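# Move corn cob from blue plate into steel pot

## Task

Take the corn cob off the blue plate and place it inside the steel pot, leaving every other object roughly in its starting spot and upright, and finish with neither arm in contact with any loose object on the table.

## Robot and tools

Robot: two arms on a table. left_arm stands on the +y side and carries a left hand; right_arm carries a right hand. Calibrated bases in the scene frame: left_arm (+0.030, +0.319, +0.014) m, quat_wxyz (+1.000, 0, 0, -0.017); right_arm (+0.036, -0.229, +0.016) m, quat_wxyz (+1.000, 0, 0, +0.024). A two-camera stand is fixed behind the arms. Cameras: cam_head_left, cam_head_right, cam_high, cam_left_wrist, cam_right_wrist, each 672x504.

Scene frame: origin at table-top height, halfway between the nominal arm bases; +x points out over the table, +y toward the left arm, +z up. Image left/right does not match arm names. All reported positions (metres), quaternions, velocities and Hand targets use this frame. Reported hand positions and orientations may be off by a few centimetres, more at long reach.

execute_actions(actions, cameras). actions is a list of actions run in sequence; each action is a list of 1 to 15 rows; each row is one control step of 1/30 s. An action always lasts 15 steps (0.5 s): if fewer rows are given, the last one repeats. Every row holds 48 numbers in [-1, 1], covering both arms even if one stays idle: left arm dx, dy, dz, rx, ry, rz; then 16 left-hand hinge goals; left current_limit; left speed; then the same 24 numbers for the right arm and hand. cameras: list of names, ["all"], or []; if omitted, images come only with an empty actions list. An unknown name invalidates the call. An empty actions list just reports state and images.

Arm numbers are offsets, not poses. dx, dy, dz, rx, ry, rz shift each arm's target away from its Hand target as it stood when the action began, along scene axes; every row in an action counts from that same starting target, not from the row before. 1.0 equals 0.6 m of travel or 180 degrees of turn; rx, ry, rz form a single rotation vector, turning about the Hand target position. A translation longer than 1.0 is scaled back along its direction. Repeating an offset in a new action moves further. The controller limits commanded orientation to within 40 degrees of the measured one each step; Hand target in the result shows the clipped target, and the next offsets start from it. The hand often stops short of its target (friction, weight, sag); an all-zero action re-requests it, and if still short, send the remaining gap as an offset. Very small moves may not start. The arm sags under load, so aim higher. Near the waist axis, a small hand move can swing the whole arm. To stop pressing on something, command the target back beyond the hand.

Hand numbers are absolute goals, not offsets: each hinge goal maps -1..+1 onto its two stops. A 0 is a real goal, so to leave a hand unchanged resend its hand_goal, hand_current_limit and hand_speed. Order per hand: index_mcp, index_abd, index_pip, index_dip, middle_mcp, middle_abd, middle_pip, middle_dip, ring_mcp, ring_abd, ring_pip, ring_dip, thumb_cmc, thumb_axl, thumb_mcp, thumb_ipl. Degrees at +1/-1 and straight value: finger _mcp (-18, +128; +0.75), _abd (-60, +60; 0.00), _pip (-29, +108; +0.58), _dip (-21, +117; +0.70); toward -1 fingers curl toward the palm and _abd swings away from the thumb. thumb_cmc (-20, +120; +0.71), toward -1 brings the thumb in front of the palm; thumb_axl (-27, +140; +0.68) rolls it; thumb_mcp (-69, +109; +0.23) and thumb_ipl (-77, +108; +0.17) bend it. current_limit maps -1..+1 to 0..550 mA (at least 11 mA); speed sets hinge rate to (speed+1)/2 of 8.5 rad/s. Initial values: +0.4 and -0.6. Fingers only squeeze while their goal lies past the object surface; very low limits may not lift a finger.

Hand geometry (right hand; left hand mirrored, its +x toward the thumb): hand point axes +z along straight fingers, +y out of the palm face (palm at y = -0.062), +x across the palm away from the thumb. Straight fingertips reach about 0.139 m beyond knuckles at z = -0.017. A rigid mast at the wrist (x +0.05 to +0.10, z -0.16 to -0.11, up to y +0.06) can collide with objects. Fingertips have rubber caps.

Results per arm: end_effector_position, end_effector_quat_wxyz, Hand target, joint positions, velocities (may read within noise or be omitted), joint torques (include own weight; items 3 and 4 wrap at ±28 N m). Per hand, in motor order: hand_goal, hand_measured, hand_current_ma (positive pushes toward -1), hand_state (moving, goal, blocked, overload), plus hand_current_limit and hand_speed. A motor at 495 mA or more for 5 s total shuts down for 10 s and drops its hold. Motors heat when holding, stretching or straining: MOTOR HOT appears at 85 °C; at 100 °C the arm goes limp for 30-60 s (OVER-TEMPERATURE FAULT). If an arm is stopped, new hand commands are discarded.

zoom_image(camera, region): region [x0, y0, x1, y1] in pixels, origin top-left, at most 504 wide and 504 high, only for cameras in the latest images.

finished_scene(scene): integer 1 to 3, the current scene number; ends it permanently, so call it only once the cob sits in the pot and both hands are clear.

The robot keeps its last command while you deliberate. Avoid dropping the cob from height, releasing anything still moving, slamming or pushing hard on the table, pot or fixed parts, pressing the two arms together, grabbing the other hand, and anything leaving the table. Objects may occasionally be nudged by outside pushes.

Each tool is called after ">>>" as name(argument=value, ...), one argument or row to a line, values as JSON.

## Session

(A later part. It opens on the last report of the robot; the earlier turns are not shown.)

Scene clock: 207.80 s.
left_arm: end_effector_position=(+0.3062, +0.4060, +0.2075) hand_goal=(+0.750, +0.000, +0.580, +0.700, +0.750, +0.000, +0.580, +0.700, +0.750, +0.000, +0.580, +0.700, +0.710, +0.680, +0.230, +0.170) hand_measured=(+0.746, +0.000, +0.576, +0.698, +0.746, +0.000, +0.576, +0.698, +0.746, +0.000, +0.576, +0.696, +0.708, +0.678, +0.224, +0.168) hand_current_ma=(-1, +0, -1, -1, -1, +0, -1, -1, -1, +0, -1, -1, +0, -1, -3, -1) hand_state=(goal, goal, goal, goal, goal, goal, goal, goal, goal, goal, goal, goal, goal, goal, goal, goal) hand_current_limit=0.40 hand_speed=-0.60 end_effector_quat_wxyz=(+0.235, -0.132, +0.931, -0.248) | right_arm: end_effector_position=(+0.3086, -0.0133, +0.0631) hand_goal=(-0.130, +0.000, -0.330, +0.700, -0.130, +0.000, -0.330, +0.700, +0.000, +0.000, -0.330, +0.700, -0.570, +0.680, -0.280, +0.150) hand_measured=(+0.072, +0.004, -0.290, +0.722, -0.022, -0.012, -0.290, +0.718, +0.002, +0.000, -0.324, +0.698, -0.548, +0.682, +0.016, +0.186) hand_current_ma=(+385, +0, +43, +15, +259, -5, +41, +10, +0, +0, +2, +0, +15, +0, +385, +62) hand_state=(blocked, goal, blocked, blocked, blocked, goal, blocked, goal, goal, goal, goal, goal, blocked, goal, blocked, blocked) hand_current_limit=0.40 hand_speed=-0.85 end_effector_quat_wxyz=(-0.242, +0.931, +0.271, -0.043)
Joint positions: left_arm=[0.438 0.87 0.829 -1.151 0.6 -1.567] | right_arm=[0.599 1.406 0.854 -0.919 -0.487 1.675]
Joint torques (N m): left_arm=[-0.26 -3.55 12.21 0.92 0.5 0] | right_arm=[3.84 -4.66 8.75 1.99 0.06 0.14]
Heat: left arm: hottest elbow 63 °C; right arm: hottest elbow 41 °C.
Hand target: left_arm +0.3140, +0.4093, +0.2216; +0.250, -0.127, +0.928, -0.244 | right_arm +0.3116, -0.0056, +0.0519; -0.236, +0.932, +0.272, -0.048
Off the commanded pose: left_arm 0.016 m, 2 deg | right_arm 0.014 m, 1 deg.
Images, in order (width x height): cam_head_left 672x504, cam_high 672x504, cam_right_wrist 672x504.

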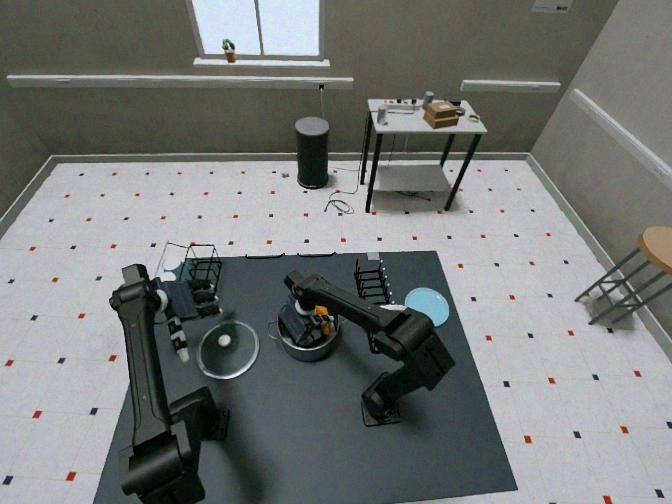

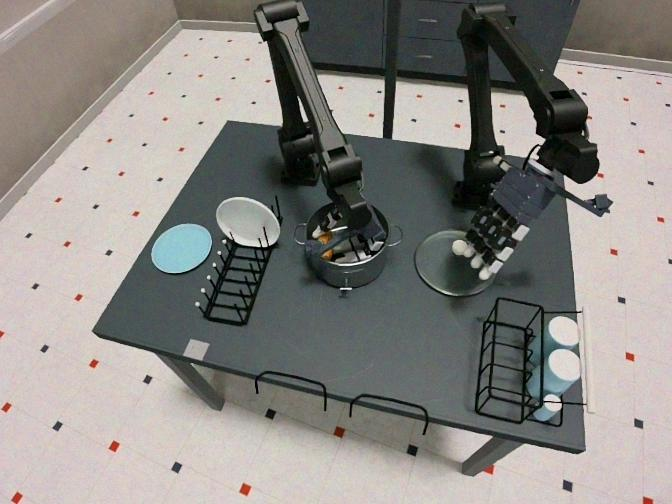

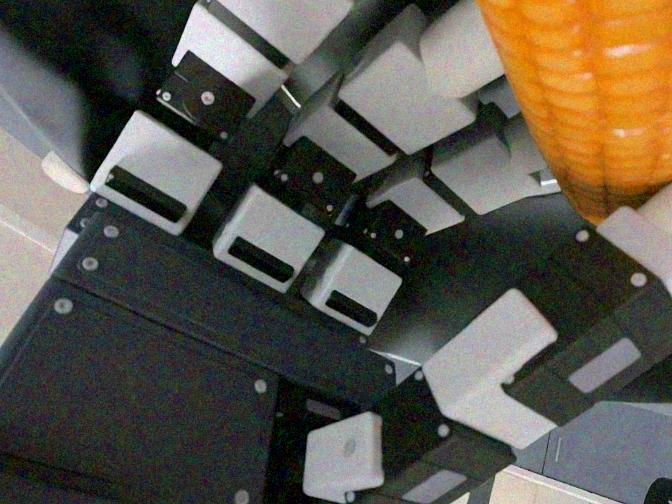

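>>> execute_actions(
  actions=[
    [[0,0,0,0,0,0,0.75,0,0.58,0.7,0.75,0,0.58,0.7,0.75,0,0.58,0.7,0.71,0.68,0.23,0.17,0.4,-0.6,-0.009,-0.017,0.04,0,0,0,-0.13,0,-0.33,0.7,-0.13,0,-0.33,0.7,0.0,0,-0.33,0.7,-0.57,0.68,-0.28,0.15,0.4,-0.85]],
    [[0,0,0,0,0,0,0.75,0,0.58,0.7,0.75,0,0.58,0.7,0.75,0,0.58,0.7,0.71,0.68,0.23,0.17,0.4,-0.6,0,0,-0.042,0,0,0,-0.13,0,-0.33,0.7,-0.13,0,-0.33,0.7,0.0,0,-0.33,0.7,-0.57,0.68,-0.28,0.15,0.4,-0.85]],
  ],
  cameras=["cam_high", "cam_head_left", "cam_right_wrist"],
)

>>> zoom_image(
  camera="cam_high",
  region=[282, 172, 422, 312],
)

Scene clock: 302.53 s.
left_arm: end_effector_position=(+0.3062, +0.4060, +0.2075) hand_goal=(+0.750, +0.000, +0.580, +0.700, +0.750, +0.000, +0.580, +0.700, +0.750, +0.000, +0.580, +0.700, +0.710, +0.680, +0.230, +0.170) hand_measured=(+0.746, +0.000, +0.576, +0.698, +0.746, +0.000, +0.576, +0.698, +0.746, +0.000, +0.576, +0.696, +0.708, +0.678, +0.224, +0.168) hand_current_ma=(-1, +0, -1, -1, -1, +0, -1, -1, -1, +0, -1, -1, +0, -1, -3, -1) hand_state=(goal, goal, goal, goal, goal, goal, goal, goal, goal, goal, goal, goal, goal, goal, goal, goal) hand_current_limit=0.40 hand_speed=-0.60 end_effector_quat_wxyz=(+0.235, -0.132, +0.931, -0.248) | right_arm: end_effector_position=(+0.3047, -0.0171, +0.0523) hand_goal=(-0.130, +0.000, -0.330, +0.700, -0.130, +0.000, -0.330, +0.700, +0.000, +0.000, -0.330, +0.700, -0.570, +0.680, -0.280, +0.150) hand_measured=(+0.072, +0.004, -0.290, +0.722, -0.026, -0.016, -0.290, +0.718, +0.002, +0.000, -0.324, +0.698, -0.548, +0.682, +0.016, +0.186) hand_current_ma=(+385, +1, +43, +15, +245, -8, +41, +10, +0, +0, +2, +0, +17, +0, +385, +62) hand_state=(blocked, goal, blocked, blocked, blocked, goal, blocked, goal, goal, goal, goal, goal, blocked, goal, blocked, blocked) hand_current_limit=0.40 hand_speed=-0.85 end_effector_quat_wxyz=(-0.237, +0.932, +0.269, -0.052)
Joint positions: left_arm=[0.438 0.87 0.829 -1.151 0.6 -1.567] | right_arm=[0.599 1.424 0.839 -0.906 -0.484 1.675]
Joint torques (N m): left_arm=[-0.21 -3.55 12.21 0.94 0.5 0] | right_arm=[2.61 -8.23 7.53 1.18 -0.1 -0.04]
Heat: left arm: hottest elbow 64 °C; right arm: hottest elbow 41 °C.
Hand target: left_arm +0.3140, +0.4093, +0.2216; +0.250, -0.127, +0.928, -0.244 | right_arm +0.3064, -0.0157, +0.0508; -0.236, +0.931, +0.272, -0.048
Off the commanded pose: left_arm 0.016 m, 2 deg | right_arm 0.003 m, 1 deg.
Images, in order (width x height): cam_head_left 672x504, cam_high 672x504, cam_right_wrist 672x504.

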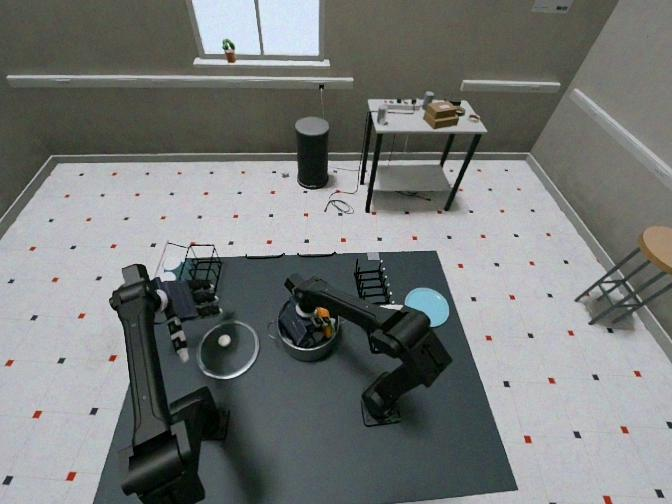

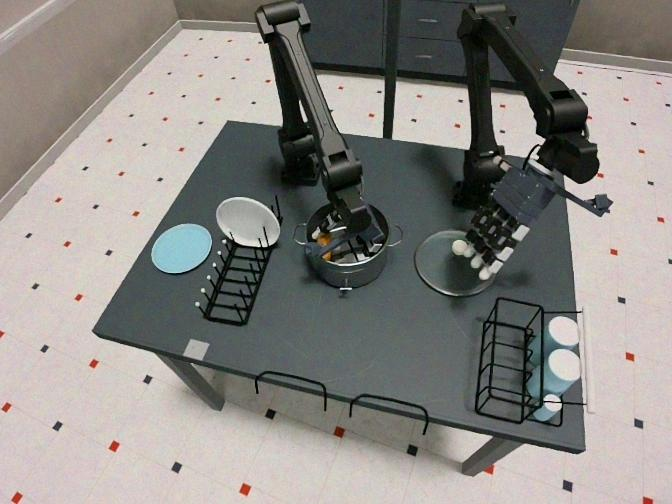

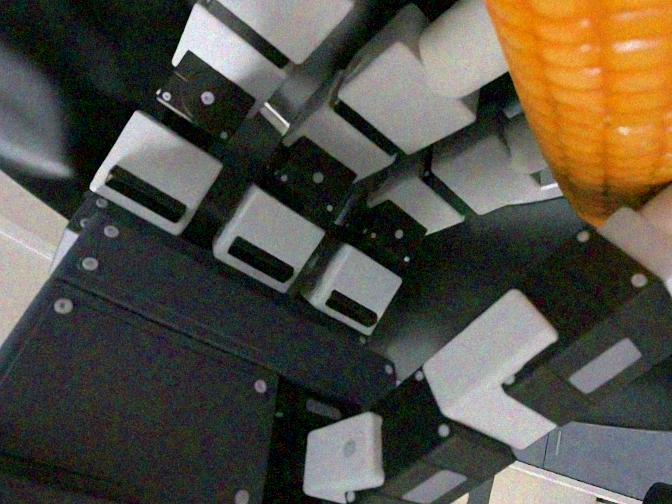

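Scaled by 3.600 from the camera's 672x504 image, which has a finer 960x720 frame.

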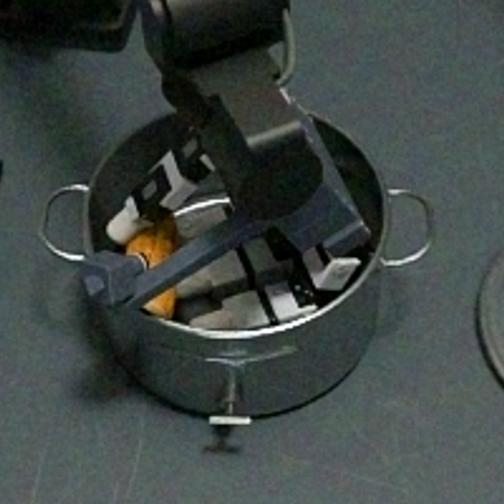

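>>> execute_actions(
  actions=[
    [[0,0,0,0,0,0,0.75,0,0.58,0.7,0.75,0,0.58,0.7,0.75,0,0.58,0.7,0.71,0.68,0.23,0.17,0.4,-0.6,0,0,0,0,0,0,-0.05,0,-0.31,0.7,-0.1,0,-0.31,0.7,0.0,0,-0.33,0.7,-0.57,0.68,-0.1,0.16,0.4,-0.85]],
    [[0,0,0,0,0,0,0.75,0,0.58,0.7,0.75,0,0.58,0.7,0.75,0,0.58,0.7,0.71,0.68,0.23,0.17,0.4,-0.6,0,0,0,0,0,0,0.06,0,-0.28,0.7,-0.03,0,-0.28,0.7,0.0,0,-0.3,0.7,-0.57,0.68,0.2,0.17,0.4,-0.9]],
  ],
  cameras=["cam_high", "cam_head_left", "cam_right_wrist"],
)

>>> zoom_image(
  camera="cam_high",
  region=[282, 172, 422, 312],
)

Scene clock: 314.50 s.
left_arm: end_effector_position=(+0.3062, +0.4060, +0.2075) hand_goal=(+0.750, +0.000, +0.580, +0.700, +0.750, +0.000, +0.580, +0.700, +0.750, +0.000, +0.580, +0.700, +0.710, +0.680, +0.230, +0.170) hand_measured=(+0.746, +0.000, +0.576, +0.698, +0.746, +0.000, +0.576, +0.698, +0.746, +0.000, +0.576, +0.696, +0.708, +0.678, +0.224, +0.168) hand_current_ma=(-1, +0, -1, -1, -1, +0, -1, -1, -1, +0, -1, -1, +0, -1, -3, -1) hand_state=(goal, goal, goal, goal, goal, goal, goal, goal, goal, goal, goal, goal, goal, goal, goal, goal) hand_current_limit=0.40 hand_speed=-0.60 end_effector_quat_wxyz=(+0.235, -0.132, +0.931, -0.248) | right_arm: end_effector_position=(+0.3054, -0.0170, +0.0523) hand_goal=(+0.060, +0.000, -0.280, +0.700, -0.030, +0.000, -0.280, +0.700, +0.000, +0.000, -0.300, +0.700, -0.570, +0.680, +0.200, +0.170) hand_measured=(+0.070, +0.004, -0.274, +0.704, -0.016, +0.000, -0.272, +0.704, +0.004, +0.000, -0.300, +0.698, -0.568, +0.682, +0.166, +0.164) hand_current_ma=(+4, +0, +2, +1, +9, +0, +3, +1, +1, +0, +0, +0, +0, +0, -51, -2) hand_state=(goal, goal, goal, goal, goal, goal, goal, goal, goal, goal, goal, goal, goal, goal, blocked, goal) hand_current_limit=0.40 hand_speed=-0.90 end_effector_quat_wxyz=(-0.236, +0.932, +0.269, -0.050)
Joint positions: left_arm=[0.438 0.87 0.829 -1.151 0.6 -1.567] | right_arm=[0.599 1.424 0.839 -0.904 -0.482 1.675]
Joint torques (N m): left_arm=[-0.26 -3.55 12.21 0.92 0.5 0] | right_arm=[2.61 -8.29 7.57 1.07 -0.17 -0.04]
Heat: left arm: hottest elbow 64 °C; right arm: hottest elbow 40 °C.
Hand target: left_arm +0.3140, +0.4093, +0.2216; +0.250, -0.127, +0.928, -0.244 | right_arm +0.3063, -0.0158, +0.0508; -0.236, +0.932, +0.272, -0.048
Off the commanded pose: left_arm 0.016 m, 2 deg | right_arm 0.002 m, 0 deg.
Images, in order (width x height): cam_head_left 672x504, cam_high 672x504, cam_right_wrist 672x504.

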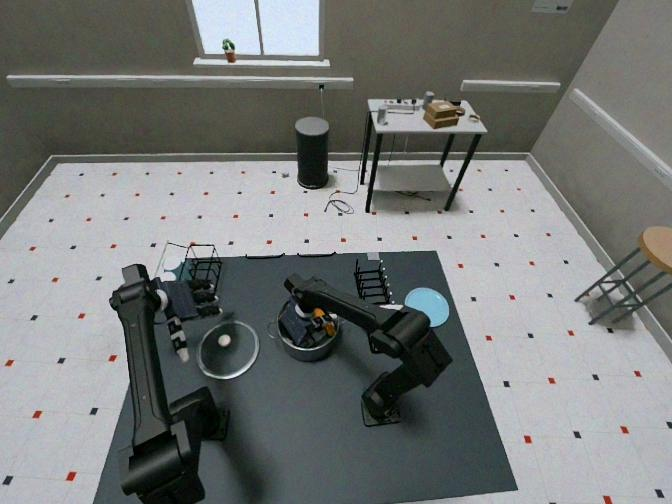

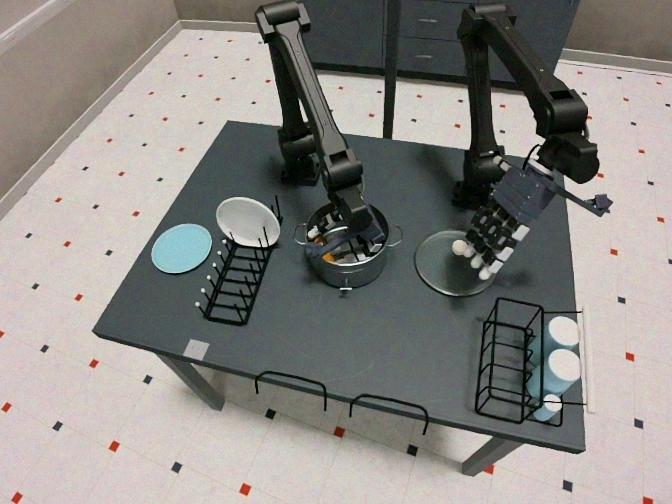

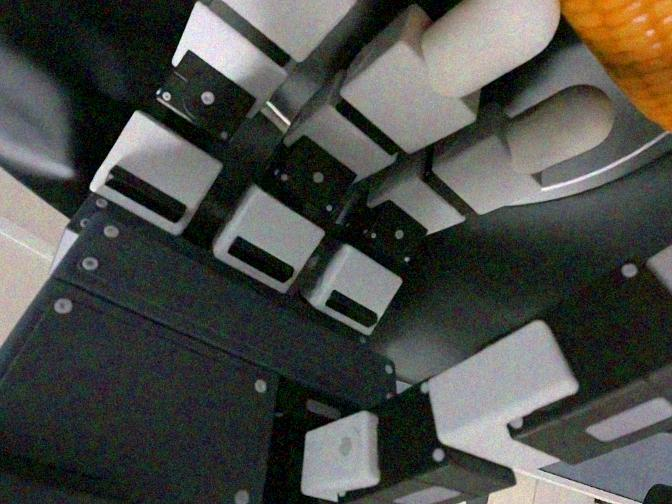

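Scaled by 3.600 from the camera's 672x504 image, which has a finer 960x720 frame.

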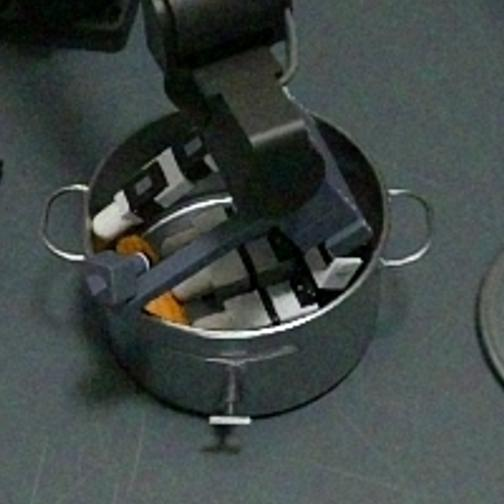

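>>> execute_actions(
  actions=[
    [[0,0,0,0,0,0,0.75,0,0.58,0.7,0.75,0,0.58,0.7,0.75,0,0.58,0.7,0.71,0.68,0.23,0.17,0.4,-0.6,0,0,0.08,0,0,0,0.06,0,-0.28,0.7,-0.03,0,-0.28,0.7,0.0,0,-0.3,0.7,-0.57,0.68,0.14,0.17,0.4,-0.9]],
    [[0,0,0,0,0,0,0.75,0,0.58,0.7,0.75,0,0.58,0.7,0.75,0,0.58,0.7,0.71,0.68,0.23,0.17,0.4,-0.6,0,0,0.28,0,0,0,0.06,0,-0.28,0.7,-0.03,0,-0.28,0.7,0.0,0,-0.3,0.7,-0.57,0.68,0.14,0.17,0.4,-0.9]],
    [[0,0,0,0,0,0,0.75,0,0.58,0.7,0.75,0,0.58,0.7,0.75,0,0.58,0.7,0.71,0.68,0.23,0.17,0.4,-0.6,-0.02,-0.15,0.1,0.037,0.02,0,0.06,0,-0.28,0.7,-0.03,0,-0.28,0.7,0.0,0,-0.3,0.7,-0.57,0.68,0.14,0.17,0.4,-0.9]],
  ],
  cameras=["cam_high", "cam_head_left"],
)

>>> zoom_image(
  camera="cam_high",
  region=[282, 172, 422, 312],
)

Scene clock: 328.33 s.
left_arm: end_effector_position=(+0.3062, +0.4060, +0.2075) hand_goal=(+0.750, +0.000, +0.580, +0.700, +0.750, +0.000, +0.580, +0.700, +0.750, +0.000, +0.580, +0.700, +0.710, +0.680, +0.230, +0.170) hand_measured=(+0.746, +0.000, +0.576, +0.698, +0.746, +0.000, +0.576, +0.698, +0.746, +0.000, +0.576, +0.696, +0.708, +0.678, +0.224, +0.168) hand_current_ma=(-1, +0, -1, -1, -1, +0, -1, -1, -1, +0, -1, -1, +0, -1, -3, -1) hand_state=(goal, goal, goal, goal, goal, goal, goal, goal, goal, goal, goal, goal, goal, goal, goal, goal) hand_current_limit=0.40 hand_speed=-0.60 end_effector_quat_wxyz=(+0.235, -0.132, +0.931, -0.248) | right_arm: end_effector_position=(+0.2823, -0.1073, +0.3086) hand_goal=(+0.060, +0.000, -0.280, +0.700, -0.030, +0.000, -0.280, +0.700, +0.000, +0.000, -0.300, +0.700, -0.570, +0.680, +0.140, +0.170) hand_measured=(+0.064, +0.002, -0.274, +0.704, -0.020, +0.000, -0.274, +0.704, +0.006, +0.000, -0.300, +0.698, -0.572, +0.678, +0.134, +0.166) hand_current_ma=(+1, +0, +2, +1, +4, +0, +2, +1, +2, +0, +0, +0, +0, +0, -3, -1) hand_state=(goal, goal, goal, goal, goal, goal, goal, goal, goal, goal, goal, goal, goal, goal, goal, goal) hand_current_limit=0.40 hand_speed=-0.90 end_effector_quat_wxyz=(-0.280, +0.929, +0.240, -0.021)
Joint positions: left_arm=[0.438 0.87 0.829 -1.151 0.6 -1.567] | right_arm=[0.34 1.073 1.243 -1.703 -0.569 1.463]
Joint torques (N m): left_arm=[-0.32 -3.55 12.21 0.92 0.5 0] | right_arm=[1.44 -3.6 13.22 0.38 -0.44 -0.21]
Heat: left arm: hottest elbow 64 °C; right arm: hottest elbow 40 °C.
Hand target: left_arm +0.3140, +0.4093, +0.2216; +0.250, -0.127, +0.928, -0.244 | right_arm +0.2943, -0.1059, +0.3268; -0.298, +0.914, +0.267, -0.061
Off the commanded pose: left_arm 0.016 m, 2 deg | right_arm 0.022 m, 6 deg.
joint sent to its limit (right arm) — joint 4 (wrist pitch), lower limit. The joint targets are off in orientation, not in position.
Images, in order (width x height): cam_head_left 672x504, cam_high 672x504.

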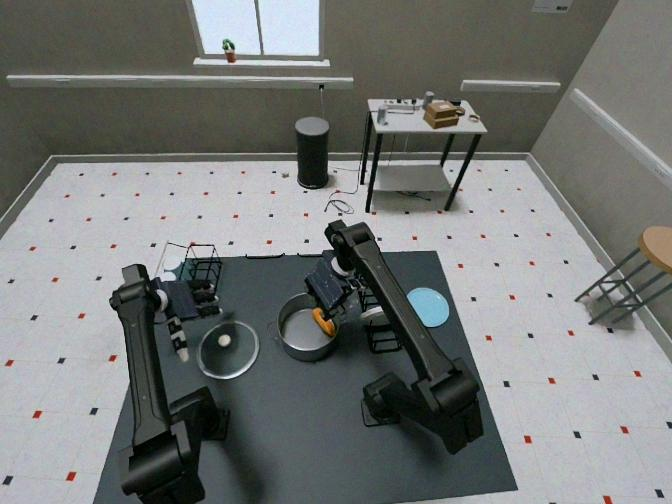

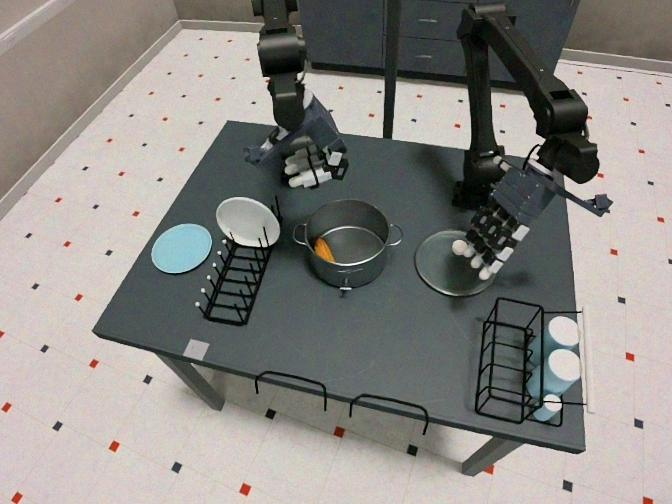

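Scaled by 3.600 from the camera's 672x504 image, which has a finer 960x720 frame.

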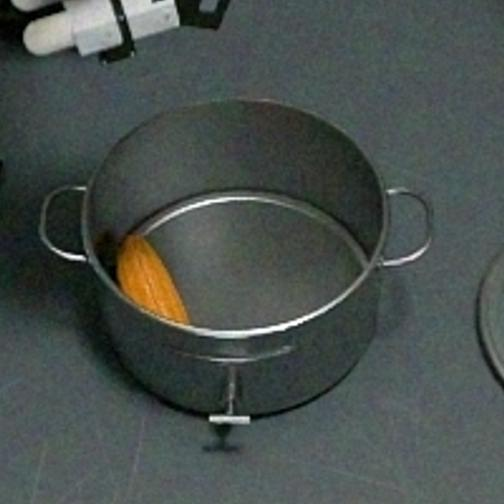

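>>> finished_scene(
  scene=3,
)

The scene is finished: the task was done.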